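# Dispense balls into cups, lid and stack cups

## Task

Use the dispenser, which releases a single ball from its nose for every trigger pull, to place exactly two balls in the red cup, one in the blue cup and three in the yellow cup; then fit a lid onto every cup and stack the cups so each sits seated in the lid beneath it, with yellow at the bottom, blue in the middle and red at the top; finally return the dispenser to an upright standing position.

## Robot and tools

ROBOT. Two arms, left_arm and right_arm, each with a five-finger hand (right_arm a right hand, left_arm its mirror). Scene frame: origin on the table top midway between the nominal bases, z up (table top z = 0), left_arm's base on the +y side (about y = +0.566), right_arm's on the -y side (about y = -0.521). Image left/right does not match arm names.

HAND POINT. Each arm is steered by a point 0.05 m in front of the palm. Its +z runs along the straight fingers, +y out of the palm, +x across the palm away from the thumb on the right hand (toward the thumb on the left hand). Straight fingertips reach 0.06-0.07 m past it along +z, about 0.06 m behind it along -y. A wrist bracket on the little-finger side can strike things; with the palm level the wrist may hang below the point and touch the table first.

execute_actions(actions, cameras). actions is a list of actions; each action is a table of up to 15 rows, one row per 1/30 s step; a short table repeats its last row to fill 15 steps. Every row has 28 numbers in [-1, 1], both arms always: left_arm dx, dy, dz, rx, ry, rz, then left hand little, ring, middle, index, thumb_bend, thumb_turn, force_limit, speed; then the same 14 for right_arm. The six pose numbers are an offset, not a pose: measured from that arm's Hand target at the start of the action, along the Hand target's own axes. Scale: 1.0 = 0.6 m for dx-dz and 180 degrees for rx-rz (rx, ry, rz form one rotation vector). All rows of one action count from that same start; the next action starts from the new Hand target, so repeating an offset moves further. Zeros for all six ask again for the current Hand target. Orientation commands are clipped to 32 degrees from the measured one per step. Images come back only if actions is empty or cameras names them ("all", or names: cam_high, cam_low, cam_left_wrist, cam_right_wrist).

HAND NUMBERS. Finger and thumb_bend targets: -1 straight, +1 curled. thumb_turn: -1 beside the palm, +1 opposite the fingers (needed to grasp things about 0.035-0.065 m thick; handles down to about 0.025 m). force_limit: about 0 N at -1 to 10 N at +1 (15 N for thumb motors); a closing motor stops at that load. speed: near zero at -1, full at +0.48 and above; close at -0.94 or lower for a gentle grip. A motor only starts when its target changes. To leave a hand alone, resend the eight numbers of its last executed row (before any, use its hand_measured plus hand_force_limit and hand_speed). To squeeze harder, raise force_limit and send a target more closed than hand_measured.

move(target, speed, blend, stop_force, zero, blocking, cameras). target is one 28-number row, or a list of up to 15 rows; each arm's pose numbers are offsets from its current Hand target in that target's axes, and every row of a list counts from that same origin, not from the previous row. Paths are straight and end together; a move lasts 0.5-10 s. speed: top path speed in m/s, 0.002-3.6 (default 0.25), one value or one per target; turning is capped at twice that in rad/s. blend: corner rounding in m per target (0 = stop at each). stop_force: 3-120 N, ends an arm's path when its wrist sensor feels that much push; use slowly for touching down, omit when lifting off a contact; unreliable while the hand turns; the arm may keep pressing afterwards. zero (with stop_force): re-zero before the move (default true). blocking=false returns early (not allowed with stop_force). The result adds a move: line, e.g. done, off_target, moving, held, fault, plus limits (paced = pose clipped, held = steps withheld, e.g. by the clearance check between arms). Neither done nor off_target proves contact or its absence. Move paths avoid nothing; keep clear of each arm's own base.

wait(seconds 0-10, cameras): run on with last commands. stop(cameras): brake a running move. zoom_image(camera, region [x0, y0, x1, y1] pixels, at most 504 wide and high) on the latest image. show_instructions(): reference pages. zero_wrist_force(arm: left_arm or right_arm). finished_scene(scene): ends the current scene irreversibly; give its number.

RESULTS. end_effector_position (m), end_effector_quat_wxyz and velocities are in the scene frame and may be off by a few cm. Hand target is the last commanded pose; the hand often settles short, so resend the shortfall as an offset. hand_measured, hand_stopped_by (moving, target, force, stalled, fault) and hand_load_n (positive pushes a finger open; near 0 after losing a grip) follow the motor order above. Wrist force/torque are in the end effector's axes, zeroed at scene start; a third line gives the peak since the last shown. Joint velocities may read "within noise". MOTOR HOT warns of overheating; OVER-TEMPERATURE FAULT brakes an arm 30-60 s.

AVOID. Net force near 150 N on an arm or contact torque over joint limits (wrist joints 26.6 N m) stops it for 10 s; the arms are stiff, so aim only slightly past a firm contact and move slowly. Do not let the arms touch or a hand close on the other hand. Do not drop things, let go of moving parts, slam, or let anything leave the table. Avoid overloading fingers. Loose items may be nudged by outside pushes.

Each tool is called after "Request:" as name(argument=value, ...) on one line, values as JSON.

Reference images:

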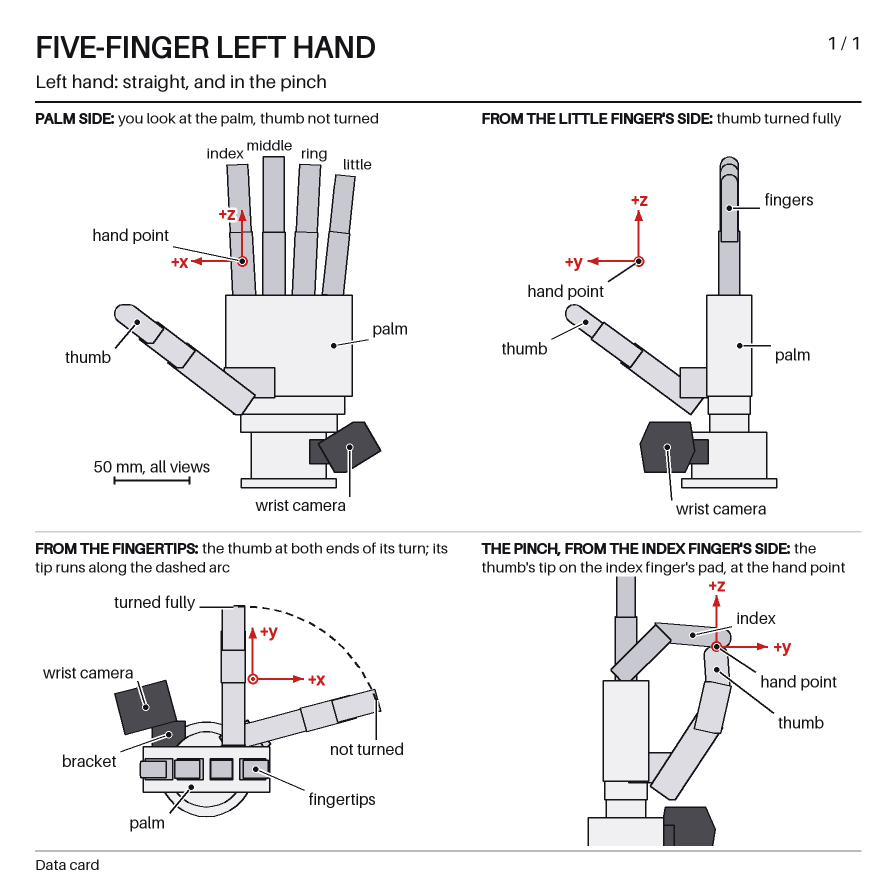

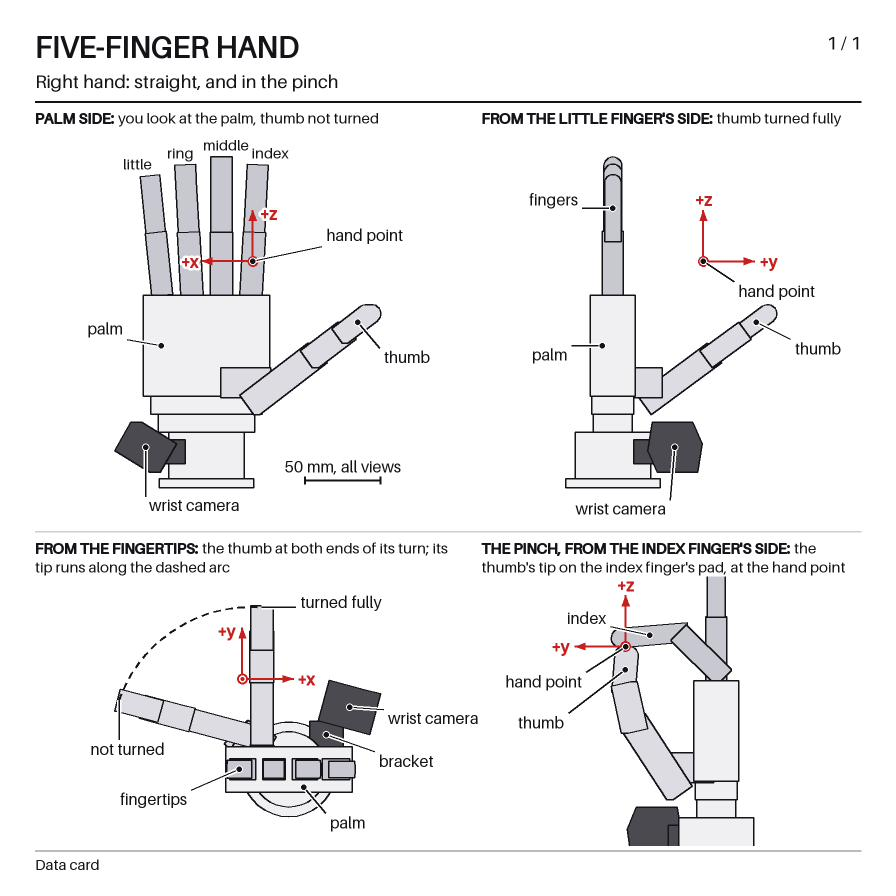

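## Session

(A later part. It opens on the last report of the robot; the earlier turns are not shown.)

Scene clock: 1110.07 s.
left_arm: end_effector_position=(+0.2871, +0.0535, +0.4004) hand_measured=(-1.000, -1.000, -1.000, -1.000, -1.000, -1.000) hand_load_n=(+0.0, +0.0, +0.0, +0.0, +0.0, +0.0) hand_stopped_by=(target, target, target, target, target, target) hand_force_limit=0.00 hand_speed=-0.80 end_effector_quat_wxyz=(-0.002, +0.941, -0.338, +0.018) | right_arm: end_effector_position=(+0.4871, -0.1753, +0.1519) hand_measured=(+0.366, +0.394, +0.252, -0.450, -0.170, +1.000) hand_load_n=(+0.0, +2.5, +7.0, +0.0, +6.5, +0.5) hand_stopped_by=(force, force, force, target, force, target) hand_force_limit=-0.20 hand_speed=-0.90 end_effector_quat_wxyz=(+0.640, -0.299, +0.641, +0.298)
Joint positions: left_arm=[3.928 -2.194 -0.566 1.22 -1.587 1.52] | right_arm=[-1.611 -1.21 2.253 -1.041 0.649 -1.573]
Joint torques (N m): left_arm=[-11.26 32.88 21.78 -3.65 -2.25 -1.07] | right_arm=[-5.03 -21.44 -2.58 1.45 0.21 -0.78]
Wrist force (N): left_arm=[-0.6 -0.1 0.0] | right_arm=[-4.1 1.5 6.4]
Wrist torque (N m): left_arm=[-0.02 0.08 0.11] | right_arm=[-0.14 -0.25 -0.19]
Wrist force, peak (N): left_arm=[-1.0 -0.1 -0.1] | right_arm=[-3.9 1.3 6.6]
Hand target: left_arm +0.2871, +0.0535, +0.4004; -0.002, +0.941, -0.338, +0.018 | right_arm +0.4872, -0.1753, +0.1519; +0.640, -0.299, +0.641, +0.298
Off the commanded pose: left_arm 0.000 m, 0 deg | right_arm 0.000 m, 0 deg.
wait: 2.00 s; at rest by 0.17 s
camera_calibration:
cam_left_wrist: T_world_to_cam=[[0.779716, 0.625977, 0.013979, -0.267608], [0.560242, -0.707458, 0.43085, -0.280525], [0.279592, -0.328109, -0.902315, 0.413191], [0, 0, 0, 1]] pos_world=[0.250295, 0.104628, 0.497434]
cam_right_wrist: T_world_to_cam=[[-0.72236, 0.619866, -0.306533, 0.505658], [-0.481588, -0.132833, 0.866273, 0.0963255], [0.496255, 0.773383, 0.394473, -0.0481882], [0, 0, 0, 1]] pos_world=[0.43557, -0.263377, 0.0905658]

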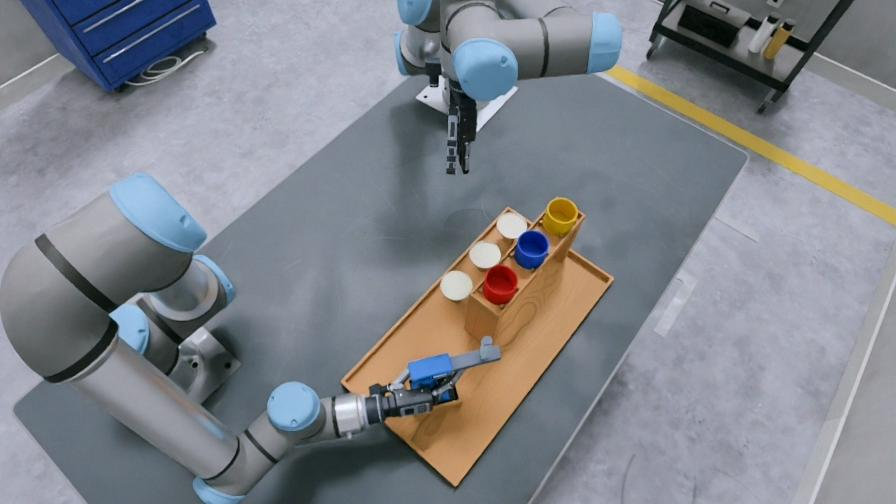

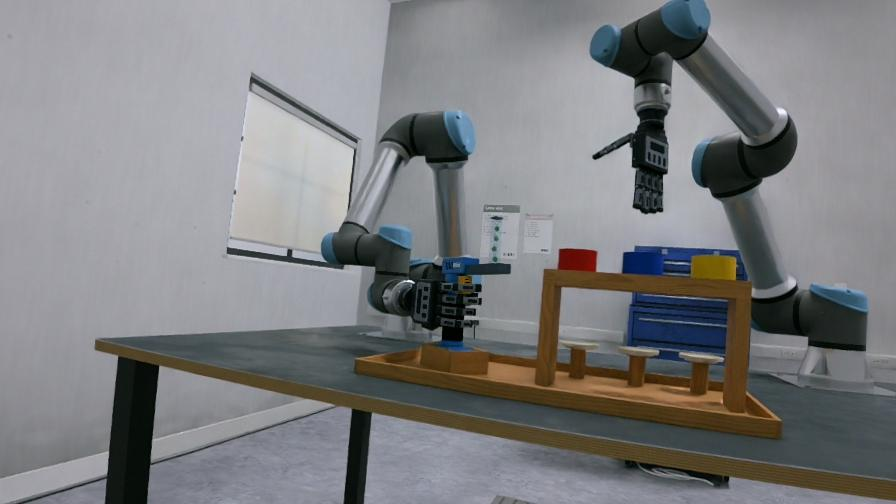

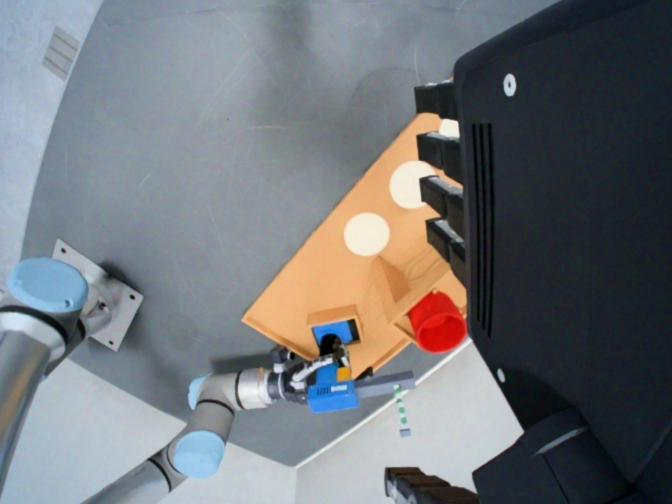

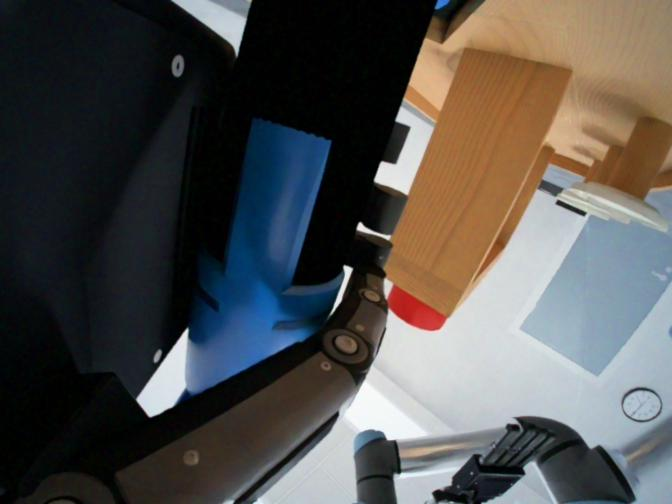

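Request:
zoom_image(camera="cam_low", region=[380, 200, 550, 400])

Request:
zoom_image(camera="cam_high", region=[350, 310, 520, 440])

Request:
zoom_image(camera="cam_left_wrist", region=[250, 300, 430, 440])

Scaled by 2.520 from the camera's 896x504 image, which has a finer 1280x720 frame.

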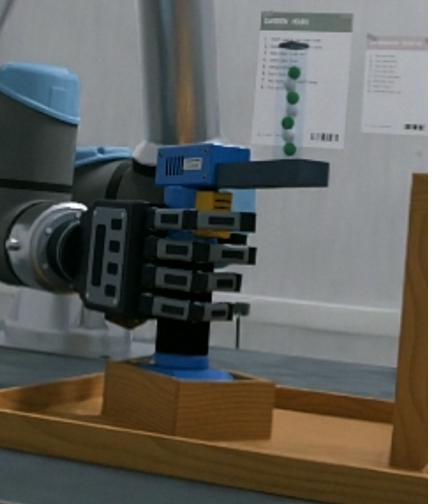

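Scaled by 2.965 from the camera's 896x504 image, which has a finer 1280x720 frame.

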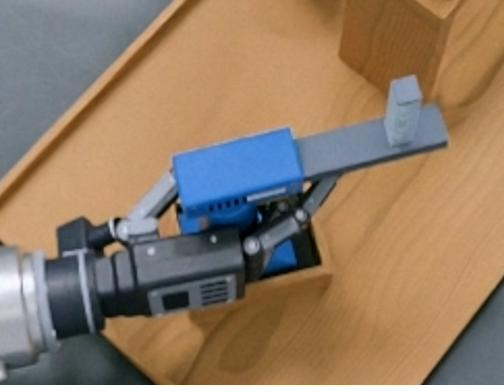

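Scaled by 2.800 from the camera's 672x504 image, which has a finer 960x720 frame.

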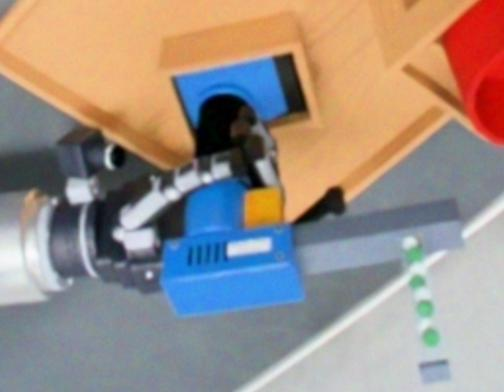

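Request:
execute_actions(actions=[[[0, 0, 0, 0, 0, 0, -1, -1, -1, -1, -1, -1, 0, -0.8, 0, 0, 0, 0, 0, 0, 0.99, 0.99, 1, -0.45, 0.4, 1, 0, -0.93]]])

Request:
wait(seconds=1.5)

Scene clock: 1129.97 s.
left_arm: end_effector_position=(+0.2871, +0.0535, +0.4004) hand_measured=(-1.000, -1.000, -1.000, -1.000, -1.000, -1.000) hand_load_n=(+0.0, +0.0, +0.0, +0.0, +0.0, -0.5) hand_stopped_by=(target, target, target, target, target, target) hand_force_limit=0.00 hand_speed=-0.80 end_effector_quat_wxyz=(-0.002, +0.941, -0.338, +0.018) | right_arm: end_effector_position=(+0.4872, -0.1753, +0.1519) hand_measured=(+0.444, +0.478, +0.252, -0.450, -0.170, +1.000) hand_load_n=(+5.0, +6.0, +6.5, +0.0, +6.5, +0.0) hand_stopped_by=(force, force, force, target, force, target) hand_force_limit=0.00 hand_speed=-0.93 end_effector_quat_wxyz=(+0.640, -0.299, +0.641, +0.298)
Joint positions: left_arm=[3.928 -2.194 -0.566 1.22 -1.587 1.52] | right_arm=[-1.611 -1.21 2.253 -1.041 0.649 -1.573]
Joint torques (N m): left_arm=[-10.71 32.26 22.6 -3.65 -2.1 -1.25] | right_arm=[-2.8 -20.81 -1.78 1.56 1.4 -0.84]
Wrist force (N): left_arm=[-0.7 -0.2 -0.4] | right_arm=[-10.0 3.6 13.7]
Wrist torque (N m): left_arm=[-0.02 0.08 0.10] | right_arm=[-0.20 -0.76 -0.03]
Wrist force, peak (N): left_arm=[-1.0 -0.3 0.0] | right_arm=[-9.9 3.5 14.2]
Hand target: left_arm +0.2871, +0.0535, +0.4004; -0.002, +0.941, -0.338, +0.018 | right_arm +0.4872, -0.1753, +0.1519; +0.640, -0.299, +0.641, +0.298
Off the commanded pose: left_arm 0.000 m, 0 deg | right_arm 0.000 m, 0 deg.
Step readings (end_effector_position of left_arm | right_arm):
0: (+0.2871, +0.0535, +0.4004) | (+0.4872, -0.1753, +0.1519)
1: (+0.2871, +0.0535, +0.4004) | (+0.4872, -0.1753, +0.1519)
2: (+0.2871, +0.0535, +0.4004) | (+0.4872, -0.1753, +0.1519)
4: (+0.2871, +0.0535, +0.4004) | (+0.4872, -0.1753, +0.1519)
8: (+0.2871, +0.0535, +0.4004) | (+0.4872, -0.1753, +0.1519)
15: (+0.2871, +0.0535, +0.4004) | (+0.4872, -0.1753, +0.1519)

Scene clock: 1131.47 s.
left_arm: end_effector_position=(+0.2871, +0.0535, +0.4004) hand_measured=(-1.000, -1.000, -1.000, -1.000, -1.000, -1.000) hand_load_n=(+0.0, +0.0, +0.0, +0.0, +0.0, +0.0) hand_stopped_by=(target, target, target, target, target, target) hand_force_limit=0.00 hand_speed=-0.80 end_effector_quat_wxyz=(-0.002, +0.941, -0.338, +0.018) | right_arm: end_effector_position=(+0.4872, -0.1753, +0.1519) hand_measured=(+0.444, +0.478, +0.252, -0.450, -0.170, +1.000) hand_load_n=(+5.0, +6.0, +6.5, +0.0, +6.5, +0.0) hand_stopped_by=(force, force, force, target, force, target) hand_force_limit=0.00 hand_speed=-0.93 end_effector_quat_wxyz=(+0.640, -0.299, +0.641, +0.298)
Joint positions: left_arm=[3.928 -2.194 -0.566 1.22 -1.587 1.52] | right_arm=[-1.611 -1.21 2.253 -1.041 0.649 -1.573]
Joint torques (N m): left_arm=[-10.83 33.36 22.49 -3.53 -2.07 -1.21] | right_arm=[-1.81 -21.43 -2.02 1.69 1.39 -0.79]
Wrist force (N): left_arm=[-0.3 -0.1 0.0] | right_arm=[-10.0 3.4 14.0]
Wrist torque (N m): left_arm=[-0.01 0.04 0.12] | right_arm=[-0.24 -0.77 -0.04]
Wrist force, peak (N): left_arm=[-0.6 -0.4 -0.5] | right_arm=[-10.2 3.4 14.2]
Hand target: left_arm +0.2871, +0.0535, +0.4004; -0.002, +0.941, -0.338, +0.018 | right_arm +0.4872, -0.1753, +0.1519; +0.640, -0.299, +0.641, +0.298
Off the commanded pose: left_arm 0.000 m, 0 deg | right_arm 0.000 m, 0 deg.
wait: 1.50 s; at rest by 0.17 s

Request:
move(target=[0, 0, 0, 0, 0, 0, -1, -1, -1, -1, -1, -1, 0, -0.8, -0.002, 0, 0.005, 0, 0, 0, 0.99, 0.99, 1, -0.45, 0.4, 1, 0, -0.93], speed=0.02)

Scene clock: 1143.47 s.
left_arm: end_effector_position=(+0.2871, +0.0535, +0.4004) hand_measured=(-1.000, -1.000, -1.000, -1.000, -1.000, -1.000) hand_load_n=(+0.0, +0.0, +0.0, +0.0, +0.0, +0.0) hand_stopped_by=(target, target, target, target, target, target) hand_force_limit=0.00 hand_speed=-0.80 end_effector_quat_wxyz=(-0.002, +0.941, -0.338, +0.018) | right_arm: end_effector_position=(+0.4890, -0.1731, +0.1530) hand_measured=(+0.444, +0.478, +0.252, -0.450, -0.170, +1.000) hand_load_n=(+0.0, +1.5, +7.0, +0.0, +6.5, +0.0) hand_stopped_by=(force, force, force, target, force, target) hand_force_limit=0.00 hand_speed=-0.93 end_effector_quat_wxyz=(+0.640, -0.299, +0.641, +0.298)
Joint positions: left_arm=[3.928 -2.194 -0.566 1.22 -1.587 1.52] | right_arm=[-1.605 -1.209 2.245 -1.034 0.655 -1.573]
Joint torques (N m): left_arm=[-10.85 33 21.89 -3.51 -2.05 -1.01] | right_arm=[6.06 -21 -22.25 1.59 1.94 1.31]
Wrist force (N): left_arm=[-0.3 0.0 0.0] | right_arm=[-0.9 -0.2 3.9]
Wrist torque (N m): left_arm=[-0.01 0.03 0.12] | right_arm=[-0.19 -0.23 -0.17]
Wrist force, peak (N): left_arm=[-0.7 -0.6 -0.4] | right_arm=[-10.2 3.5 14.2]
Hand target: left_arm +0.2871, +0.0535, +0.4004; -0.002, +0.941, -0.338, +0.018 | right_arm +0.4891, -0.1730, +0.1531; +0.640, -0.299, +0.641, +0.298
Off the commanded pose: left_arm 0.000 m, 0 deg | right_arm 0.000 m, 0 deg.
move: done

Request:
move(target=[0, 0, 0, 0, 0, 0, -1, -1, -1, -1, -1, -1, 0, -0.8, -0.05, 0, 0, 0, 0, 0, 0.99, 0.99, 1, -0.45, 0.4, 1, 0, -0.93], speed=0.04, cameras=["all"])

Request:
zoom_image(camera="cam_low", region=[380, 180, 550, 400])

Scene clock: 1158.27 s.
left_arm: end_effector_position=(+0.2871, +0.0535, +0.4004) hand_measured=(-1.000, -1.000, -1.000, -1.000, -1.000, -1.000) hand_load_n=(+0.0, +0.0, +0.0, +0.0, +0.0, +0.0) hand_stopped_by=(target, target, target, target, target, target) hand_force_limit=0.00 hand_speed=-0.80 end_effector_quat_wxyz=(-0.002, +0.941, -0.338, +0.018) | right_arm: end_effector_position=(+0.4891, -0.1729, +0.1830) hand_measured=(+0.444, +0.478, +0.252, -0.450, -0.170, +1.000) hand_load_n=(+0.0, +0.5, +7.0, +0.0, +6.5, +0.0) hand_stopped_by=(force, force, force, target, force, target) hand_force_limit=0.00 hand_speed=-0.93 end_effector_quat_wxyz=(+0.640, -0.299, +0.641, +0.298)
Joint positions: left_arm=[3.928 -2.194 -0.566 1.22 -1.587 1.52] | right_arm=[-1.604 -1.283 2.228 -0.942 0.656 -1.573]
Joint torques (N m): left_arm=[-11.13 33.76 22.78 -3.53 -1.97 -1.07] | right_arm=[-7 -37.65 -25.89 1.08 -1.82 -0.87]
Wrist force (N): left_arm=[-0.4 -0.3 0.1] | right_arm=[2.8 -0.5 2.4]
Wrist torque (N m): left_arm=[-0.06 0.05 0.13] | right_arm=[-0.18 -0.20 -0.07]
Wrist force, peak (N): left_arm=[-0.8 -0.3 -0.3] | right_arm=[-0.9 0.2 4.3]
Hand target: left_arm +0.2871, +0.0535, +0.4004; -0.002, +0.941, -0.338, +0.018 | right_arm +0.4891, -0.1729, +0.1831; +0.640, -0.299, +0.641, +0.298
Off the commanded pose: left_arm 0.000 m, 0 deg | right_arm 0.000 m, 0 deg.
move: done
camera_calibration:
cam_left_wrist: T_world_to_cam=[[0.779716, 0.625977, 0.013979, -0.267608], [0.560242, -0.707458, 0.43085, -0.280525], [0.279592, -0.328109, -0.902315, 0.413191], [0, 0, 0, 1]] pos_world=[0.250295, 0.104628, 0.497434]
cam_right_wrist: T_world_to_cam=[[-0.722344, 0.619889, -0.306522, 0.515208], [-0.481632, -0.1329, 0.866238, 0.0706593], [0.496235, 0.773353, 0.394558, -0.0632371], [0, 0, 0, 1]] pos_world=[0.43757, -0.261077, 0.121666]

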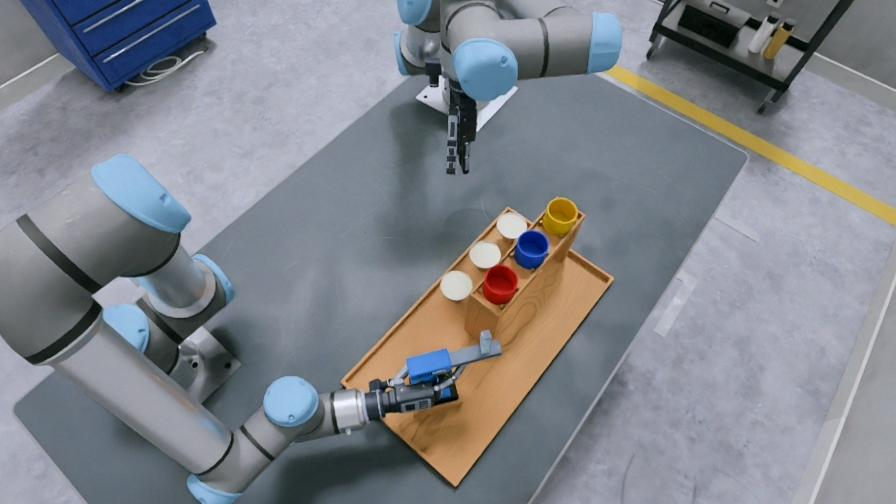

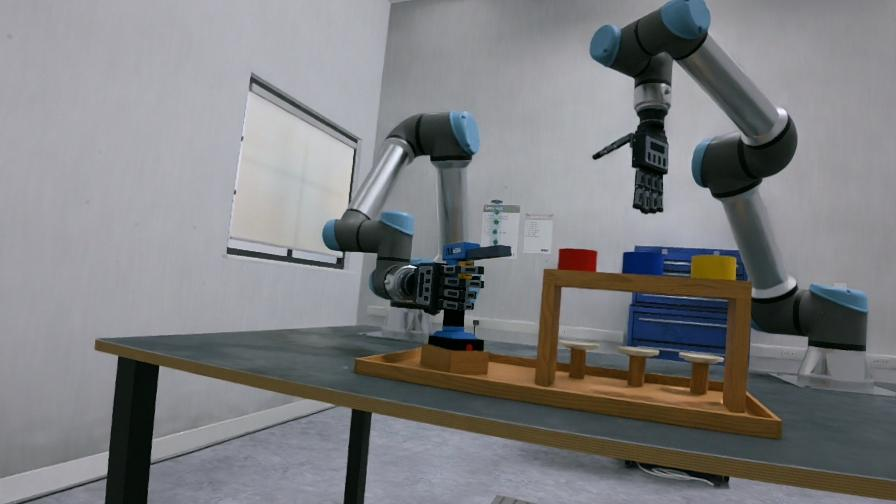

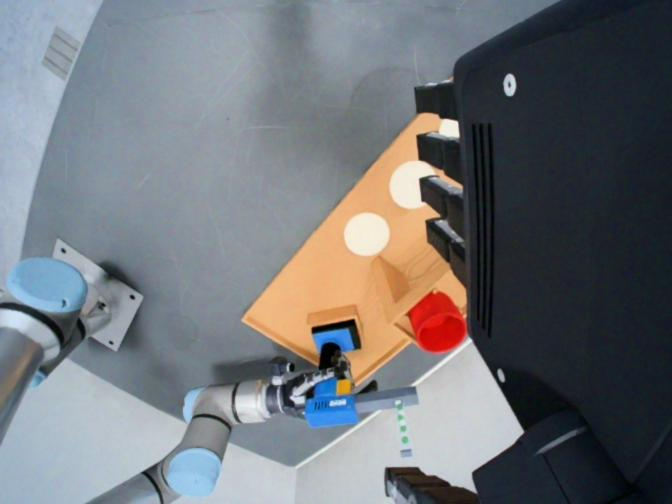

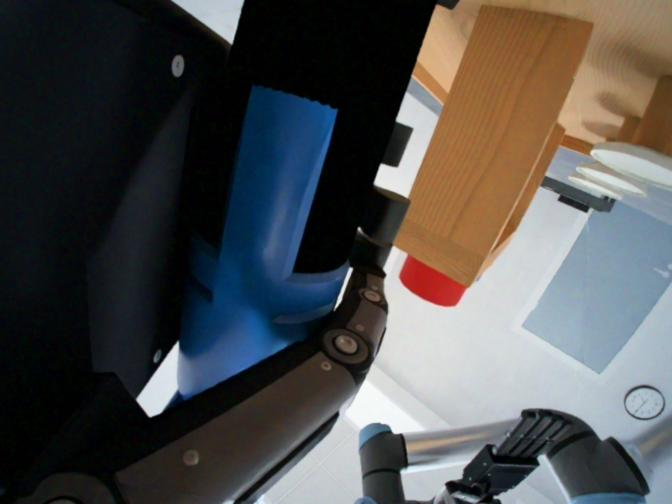

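Scaled by 2.291 from the camera's 896x504 image, which has a finer 1280x720 frame.

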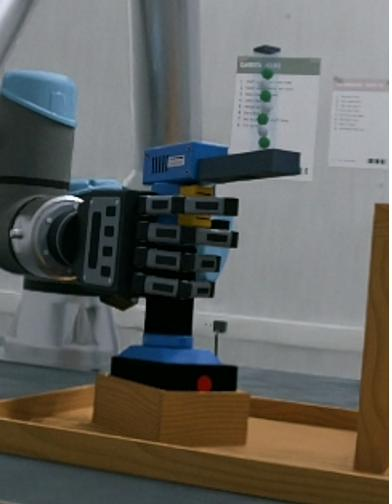

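Request:
execute_actions(actions=[[[0, 0, 0, 0, 0, 0, -1, -1, -1, -1, -1, -1, 0, -0.8, 0, 0, 0, 0, 0, 0, 0.97, 0.97, 1, -0.45, 0.4, 1, 0, -0.93]]])

Request:
wait(seconds=1.5, cameras=["cam_low", "cam_high", "cam_right_wrist"])

Request:
zoom_image(camera="cam_low", region=[380, 180, 550, 400])

Scene clock: 1169.80 s.
left_arm: end_effector_position=(+0.2871, +0.0535, +0.4004) hand_measured=(-1.000, -1.000, -1.000, -1.000, -1.000, -1.000) hand_load_n=(+0.0, +0.0, +0.0, +0.0, +0.0, +0.0) hand_stopped_by=(target, target, target, target, target, target) hand_force_limit=0.00 hand_speed=-0.80 end_effector_quat_wxyz=(-0.002, +0.941, -0.338, +0.018) | right_arm: end_effector_position=(+0.4891, -0.1729, +0.1831) hand_measured=(+0.500, +0.508, +0.252, -0.450, -0.170, +1.000) hand_load_n=(+6.0, +2.5, +6.5, +0.0, +7.0, +0.5) hand_stopped_by=(force, force, force, target, force, target) hand_force_limit=0.00 hand_speed=-0.93 end_effector_quat_wxyz=(+0.640, -0.299, +0.641, +0.298)
Joint positions: left_arm=[3.928 -2.194 -0.566 1.22 -1.587 1.52] | right_arm=[-1.604 -1.284 2.228 -0.942 0.655 -1.573]
Joint torques (N m): left_arm=[-10.93 33.67 22.21 -3.43 -2.07 -1.13] | right_arm=[-6.66 -36.89 -24.75 0.9 -2.24 -0.74]
Wrist force (N): left_arm=[-0.3 -0.4 0.1] | right_arm=[3.1 -0.5 3.7]
Wrist torque (N m): left_arm=[-0.06 0.04 0.14] | right_arm=[-0.14 -0.49 -0.06]
Wrist force, peak (N): left_arm=[-0.9 -0.3 0.1] | right_arm=[3.1 -0.6 4.1]
Hand target: left_arm +0.2871, +0.0535, +0.4004; -0.002, +0.941, -0.338, +0.018 | right_arm +0.4891, -0.1729, +0.1831; +0.640, -0.299, +0.641, +0.298
Off the commanded pose: left_arm 0.000 m, 0 deg | right_arm 0.000 m, 0 deg.
Step readings (end_effector_position of left_arm | right_arm):
0: (+0.2871, +0.0535, +0.4004) | (+0.4891, -0.1729, +0.1831)
1: (+0.2871, +0.0535, +0.4004) | (+0.4891, -0.1729, +0.1831)
2: (+0.2871, +0.0535, +0.4004) | (+0.4891, -0.1729, +0.1831)
4: (+0.2871, +0.0535, +0.4004) | (+0.4891, -0.1729, +0.1831)
8: (+0.2871, +0.0535, +0.4004) | (+0.4891, -0.1729, +0.1831)
15: (+0.2871, +0.0535, +0.4004) | (+0.4891, -0.1729, +0.1831)

Scene clock: 1171.30 s.
left_arm: end_effector_position=(+0.2871, +0.0535, +0.4004) hand_measured=(-1.000, -1.000, -1.000, -1.000, -1.000, -1.000) hand_load_n=(+0.0, +0.0, +0.0, +0.0, +0.0, +0.0) hand_stopped_by=(target, target, target, target, target, target) hand_force_limit=0.00 hand_speed=-0.80 end_effector_quat_wxyz=(-0.002, +0.941, -0.338, +0.018) | right_arm: end_effector_position=(+0.4891, -0.1729, +0.1831) hand_measured=(+0.500, +0.508, +0.252, -0.450, -0.170, +1.000) hand_load_n=(+6.0, +2.5, +6.5, +0.0, +7.0, +0.5) hand_stopped_by=(force, force, force, target, force, target) hand_force_limit=0.00 hand_speed=-0.93 end_effector_quat_wxyz=(+0.640, -0.299, +0.641, +0.298)
Joint positions: left_arm=[3.928 -2.194 -0.566 1.22 -1.587 1.52] | right_arm=[-1.604 -1.284 2.228 -0.942 0.655 -1.573]
Joint torques (N m): left_arm=[-10.01 32.92 23.11 -3.43 -2 -1.1] | right_arm=[-6.62 -36.69 -20.56 0.95 -2.09 -0.59]
Wrist force (N): left_arm=[-0.7 -0.3 -0.1] | right_arm=[2.9 -0.5 4.1]
Wrist torque (N m): left_arm=[-0.05 0.09 0.11] | right_arm=[-0.18 -0.48 -0.07]
Wrist force, peak (N): left_arm=[-0.7 -0.6 -0.4] | right_arm=[3.1 -0.2 4.3]
Hand target: left_arm +0.2871, +0.0535, +0.4004; -0.002, +0.941, -0.338, +0.018 | right_arm +0.4891, -0.1729, +0.1831; +0.640, -0.299, +0.641, +0.298
Off the commanded pose: left_arm 0.000 m, 0 deg | right_arm 0.000 m, 0 deg.
wait: 1.50 s; at rest by 0.17 s
camera_calibration:
cam_right_wrist: T_world_to_cam=[[-0.72236, 0.619866, -0.306533, 0.515241], [-0.481588, -0.132833, 0.866273, 0.0705665], [0.496255, 0.773383, 0.394473, -0.063267], [0, 0, 0, 1]] pos_world=[0.43757, -0.261077, 0.121766]
Images, in order (width x height): cam_high 896x504, cam_low 896x504, cam_right_wrist 672x504.

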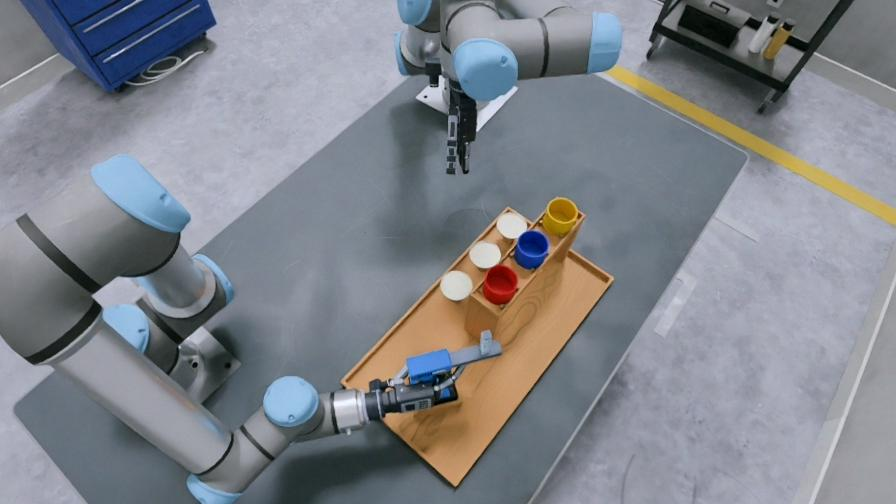

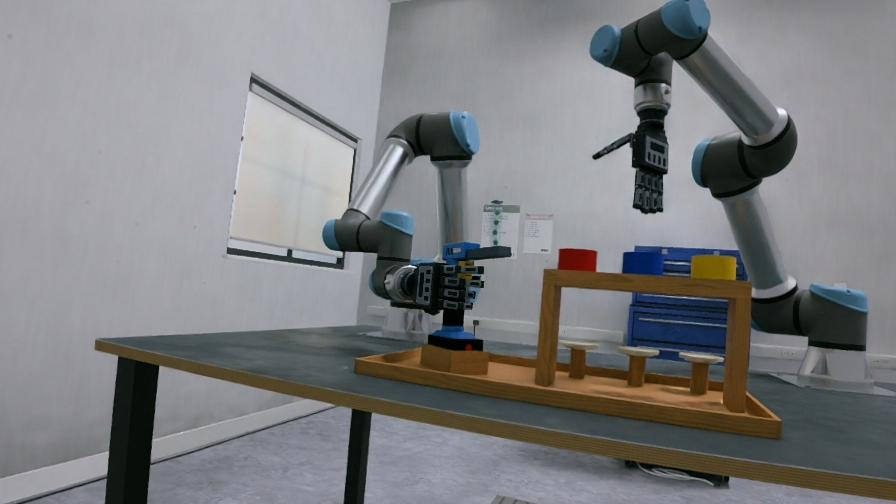

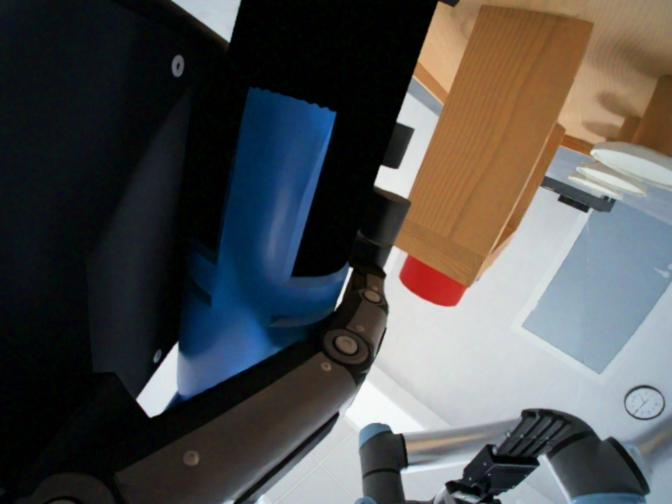

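Scaled by 2.291 from the camera's 896x504 image, which has a finer 1280x720 frame.

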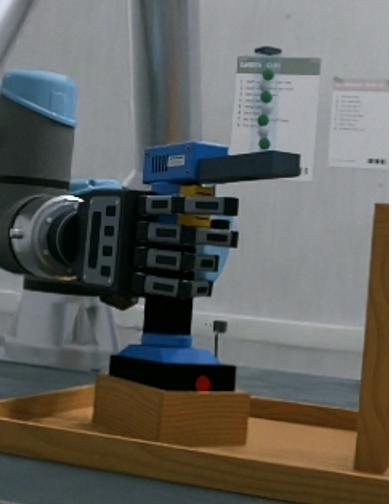

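Request:
move(target=[-0.46, -0.1595, -0.1455, 0, 0, 0, -1, -1, -1, -1, -1, -1, 0, -0.8, -0.1282, 0, 0, 0, 0, 0, 0.97, 0.97, 1, -0.45, 0.4, 1, 0, -0.93], speed=0.2)

Scene clock: 1221.57 s.
left_arm: end_effector_position=(+0.1322, +0.3036, +0.4803) hand_measured=(-1.000, -1.000, -1.000, -1.000, -1.000, -1.000) hand_load_n=(+0.0, +0.0, +0.0, +0.0, +0.0, +0.0) hand_stopped_by=(target, target, target, target, target, target) hand_force_limit=0.00 hand_speed=-0.80 end_effector_quat_wxyz=(-0.002, +0.941, -0.338, +0.018) | right_arm: end_effector_position=(+0.4892, -0.1728, +0.2600) hand_measured=(+0.500, +0.508, +0.252, -0.450, -0.170, +1.000) hand_load_n=(+4.0, +1.5, +6.5, +0.0, +7.5, +0.5) hand_stopped_by=(force, force, force, target, force, target) hand_force_limit=0.00 hand_speed=-0.93 end_effector_quat_wxyz=(+0.640, -0.299, +0.641, +0.298)
Joint positions: left_arm=[4.301 -1.411 -1.334 1.209 -1.575 1.893] | right_arm=[-1.604 -1.447 2.155 -0.705 0.656 -1.573]
Joint torques (N m): left_arm=[10.65 15.19 6.3 -4.2 2.63 1.54] | right_arm=[-6.52 -33.63 -29.13 0.93 -2.39 -0.84]
Wrist force (N): left_arm=[-0.2 -0.3 0.6] | right_arm=[3.1 -0.5 2.3]
Wrist torque (N m): left_arm=[-0.08 0.04 -0.06] | right_arm=[-0.13 -0.25 -0.01]
Wrist force, peak (N): left_arm=[-1.2 -0.7 -0.1] | right_arm=[3.5 -0.7 4.2]
Hand target: left_arm +0.1321, +0.3036, +0.4803; -0.002, +0.941, -0.338, +0.018 | right_arm +0.4892, -0.1728, +0.2600; +0.640, -0.299, +0.641, +0.298
Off the commanded pose: left_arm 0.000 m, 0 deg | right_arm 0.000 m, 0 deg.
move: done

Request:
move(target=[[0, 0, 0, 0, 0, 0, -1, -1, -1, -1, -1, -1, 0, -0.8, -0.025, 0.1705, -0.0282, 0.15, 0.0246, 0.0059, 0.97, 0.97, 1, -0.45, 0.4, 1, 0, -0.93], [0, 0, 0, 0, 0, 0, -1, -1, -1, -1, -1, -1, 0, -0.8, -0.025, 0.2982, 0.1083, 0.15, 0.0246, 0.0059, 0.97, 0.97, 1, -0.45, 0.4, 1, 0, -0.93]], speed=0.12, blend=0.03, cameras=["all"])

Scene clock: 1275.43 s.
left_arm: end_effector_position=(+0.1321, +0.3036, +0.4803) hand_measured=(-1.000, -1.000, -1.000, -1.000, -1.000, -1.000) hand_load_n=(+0.0, +0.0, +0.0, +0.0, +0.0, +0.0) hand_stopped_by=(target, target, target, target, target, target) hand_force_limit=0.00 hand_speed=-0.80 end_effector_quat_wxyz=(-0.002, +0.941, -0.338, +0.018) | right_arm: end_effector_position=(+0.3939, -0.0081, +0.2749) hand_measured=(+0.500, +0.508, +0.252, -0.450, -0.170, +1.000) hand_load_n=(+4.0, +1.5, +6.5, +0.0, +7.0, +0.5) hand_stopped_by=(force, force, force, target, force, target) hand_force_limit=0.00 hand_speed=-0.93 end_effector_quat_wxyz=(+0.665, -0.147, +0.720, +0.135)
Joint positions: left_arm=[4.302 -1.41 -1.334 1.208 -1.575 1.893] | right_arm=[-0.768 -1.436 2.031 -0.509 1.962 -1.539]
Joint torques (N m): left_arm=[10.59 15.39 6.52 -3.91 2.59 1.4] | right_arm=[5.59 -21.06 -33.39 -0.04 2.01 1.51]
Wrist force (N): left_arm=[-0.2 -0.5 0.4] | right_arm=[3.0 -0.9 2.9]
Wrist torque (N m): left_arm=[-0.10 0.06 -0.05] | right_arm=[-0.20 -0.20 -0.15]
Wrist force, peak (N): left_arm=[-0.3 -0.5 0.7] | right_arm=[3.0 -0.8 3.3]
Hand target: left_arm +0.1321, +0.3036, +0.4803; -0.002, +0.941, -0.338, +0.018 | right_arm +0.3939, -0.0080, +0.2749; +0.665, -0.147, +0.720, +0.135
Off the commanded pose: left_arm 0.000 m, 0 deg | right_arm 0.000 m, 0 deg.
move: done
camera_calibration:
cam_right_wrist: T_world_to_cam=[[-0.384166, 0.870679, -0.307138, 0.241441], [-0.42597, 0.127994, 0.895638, -0.0608246], [0.819125, 0.474906, 0.321712, -0.289362], [0, 0, 0, 1]] pos_world=[0.303867, -0.0650129, 0.221724]

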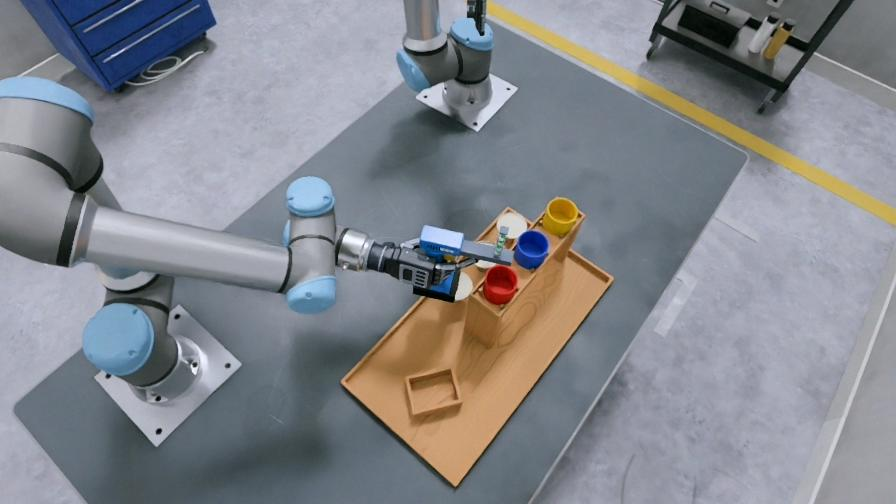

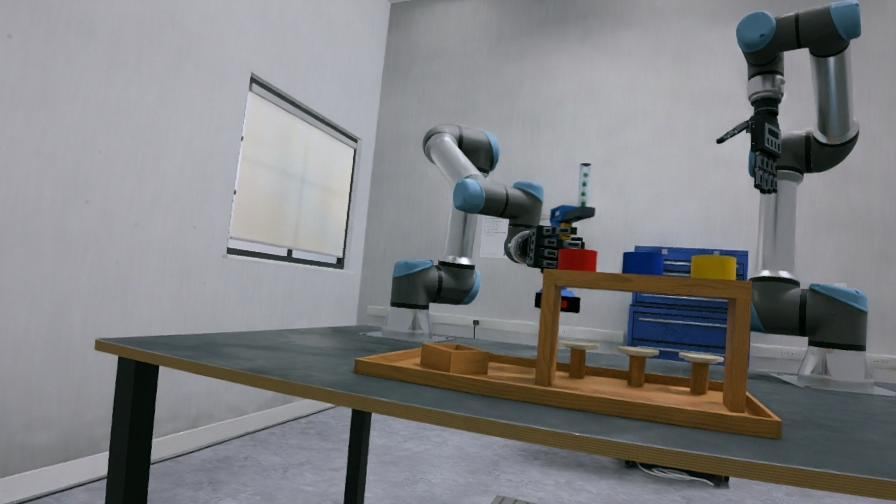

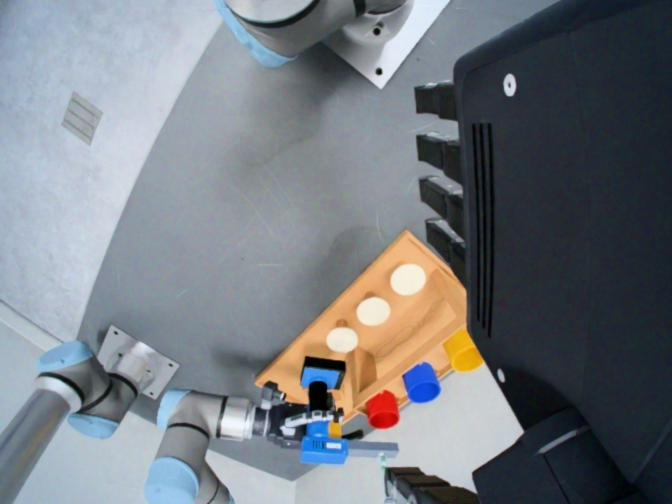

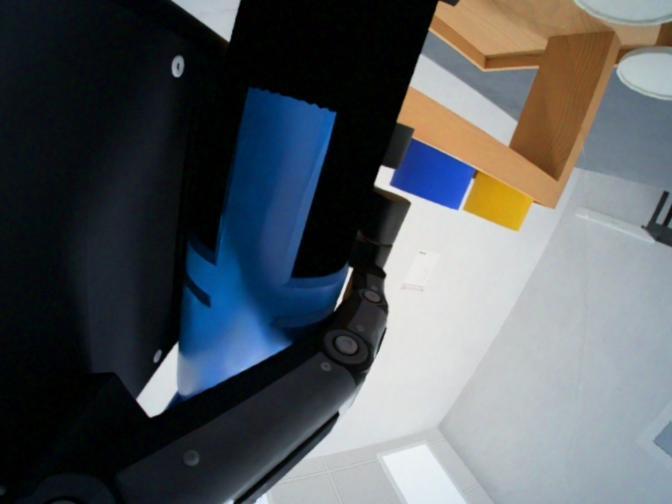

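Request:
zoom_image(camera="cam_high", region=[400, 200, 600, 330])

Request:
zoom_image(camera="cam_low", region=[500, 150, 780, 330])

Request:
zoom_image(camera="cam_left_wrist", region=[250, 330, 480, 500])

Scaled by 2.520 from the camera's 896x504 image, which has a finer 1280x720 frame.

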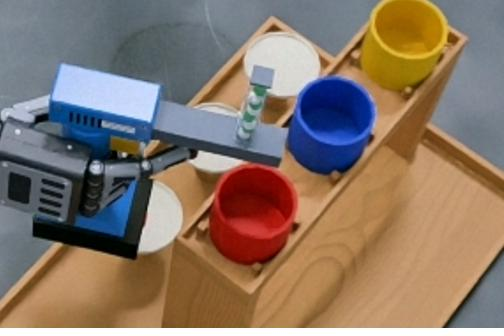

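Scaled by 1.800 from the camera's 896x504 image, which has a finer 1280x720 frame.

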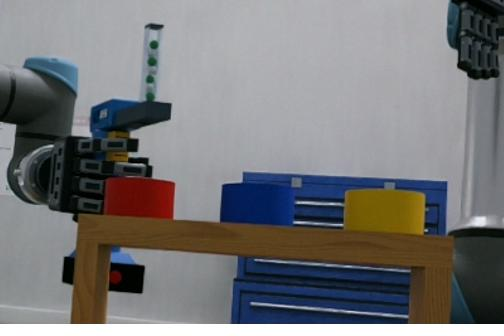

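Scaled by 2.191 from the camera's 672x504 image, which has a finer 960x720 frame.

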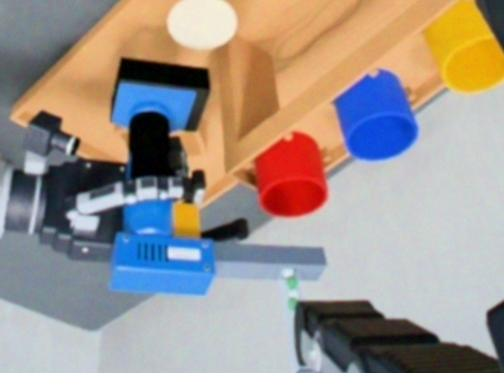

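Request:
move(target=[0, 0, 0, 0, 0, 0, -1, -1, -1, -1, -1, -1, 0, -0.8, 0.0522, 0.0002, 0.0163, 0, 0, 0, 0.97, 0.97, 1, -0.45, 0.4, 1, 0, -0.93], speed=0.05, cameras=["all"])

Request:
zoom_image(camera="cam_high", region=[420, 220, 560, 320])

Request:
zoom_image(camera="cam_low", region=[520, 150, 660, 330])

Request:
zoom_image(camera="cam_left_wrist", region=[290, 370, 450, 500])

Scene clock: 1366.57 s.
left_arm: end_effector_position=(+0.1321, +0.3036, +0.4803) hand_measured=(-1.000, -1.000, -1.000, -1.000, -1.000, -1.000) hand_load_n=(+0.0, +0.0, +0.0, +0.0, +0.0, +0.0) hand_stopped_by=(target, target, target, target, target, target) hand_force_limit=0.00 hand_speed=-0.80 end_effector_quat_wxyz=(-0.002, +0.941, -0.338, +0.018) | right_arm: end_effector_position=(+0.4005, -0.0051, +0.2430) hand_measured=(+0.500, +0.508, +0.252, -0.450, -0.170, +1.000) hand_load_n=(+4.0, +1.5, +6.0, +0.0, +7.5, +0.5) hand_stopped_by=(force, force, force, target, force, target) hand_force_limit=0.00 hand_speed=-0.93 end_effector_quat_wxyz=(+0.665, -0.147, +0.720, +0.135)
Joint positions: left_arm=[4.302 -1.41 -1.334 1.208 -1.575 1.893] | right_arm=[-0.774 -1.373 2.056 -0.596 1.955 -1.539]
Joint torques (N m): left_arm=[10.72 15.59 7.03 -3.71 2.55 1.44] | right_arm=[-6.91 -22.66 -12.65 -4.45 -2.13 -0.88]
Wrist force (N): left_arm=[-0.4 -0.3 0.3] | right_arm=[2.5 -0.6 2.6]
Wrist torque (N m): left_arm=[-0.06 0.07 -0.07] | right_arm=[-0.17 -0.16 -0.09]
Wrist force, peak (N): left_arm=[-0.5 -0.6 0.3] | right_arm=[3.1 -0.9 3.1]
Hand target: left_arm +0.1321, +0.3036, +0.4803; -0.002, +0.941, -0.338, +0.018 | right_arm +0.4006, -0.0051, +0.2429; +0.665, -0.147, +0.720, +0.135
Off the commanded pose: left_arm 0.000 m, 0 deg | right_arm 0.000 m, 0 deg.
move: done
camera_calibration:
cam_right_wrist: T_world_to_cam=[[-0.384148, 0.870701, -0.307099, 0.231555], [-0.425924, 0.127987, 0.895661, -0.0298455], [0.819157, 0.474867, 0.321687, -0.285938], [0, 0, 0, 1]] pos_world=[0.310467, -0.0620128, 0.189824]

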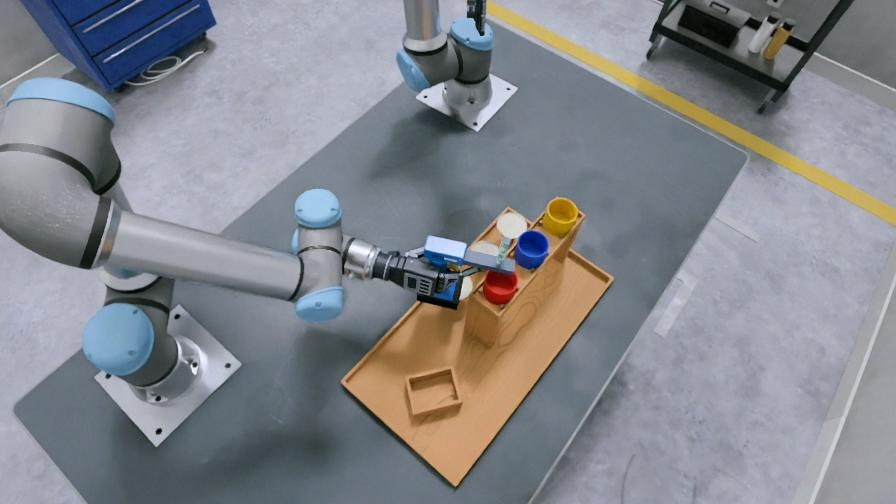

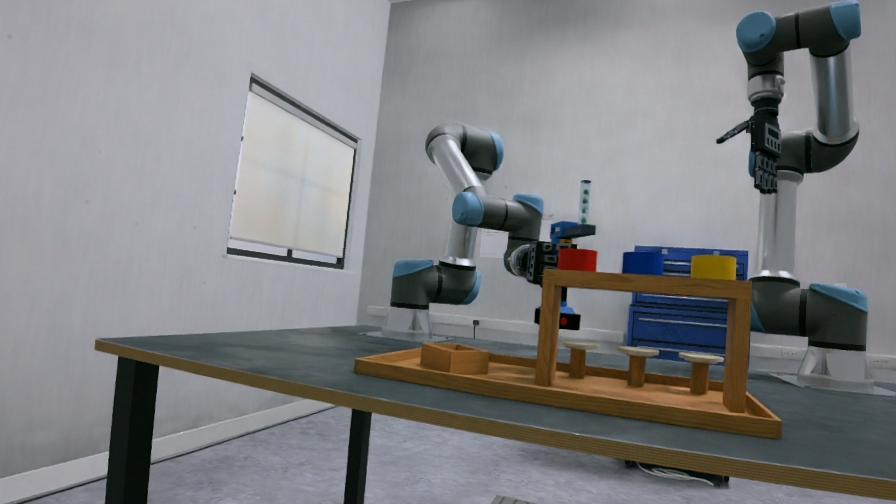

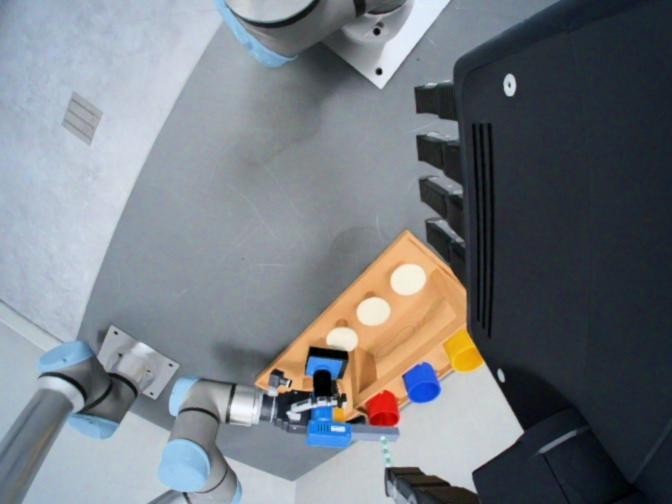

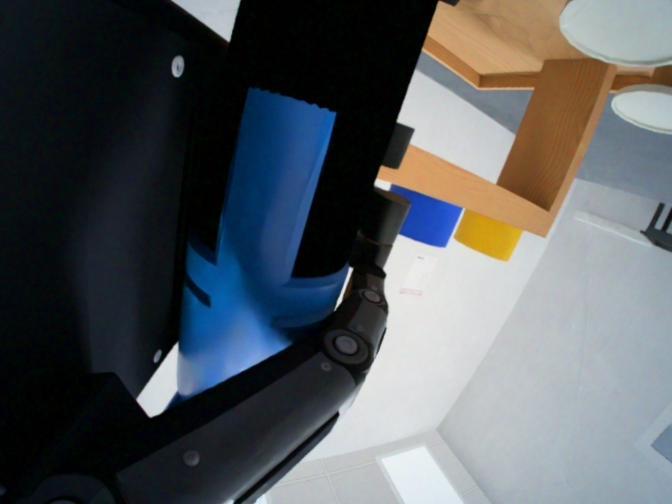

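Scaled by 3.600 from the camera's 896x504 image, which has a finer 1280x720 frame.

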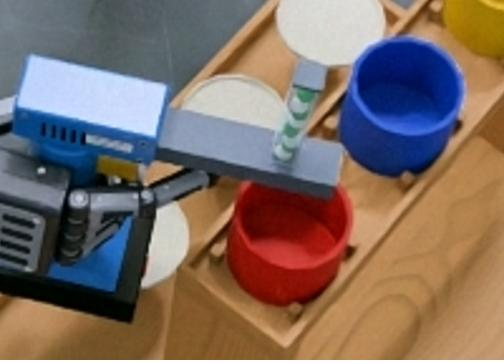

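Scaled by 2.800 from the camera's 896x504 image, which has a finer 1280x720 frame.

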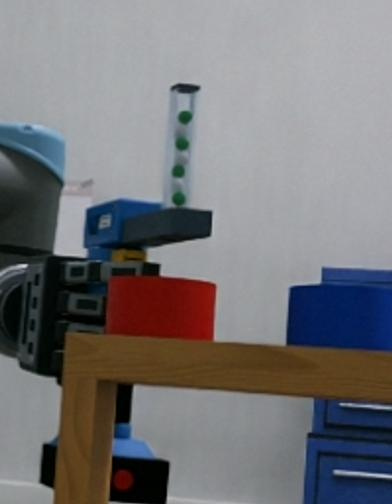

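Scaled by 3.150 from the camera's 672x504 image, which has a finer 960x720 frame.

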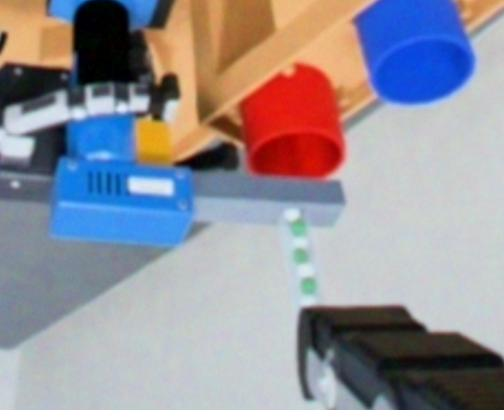

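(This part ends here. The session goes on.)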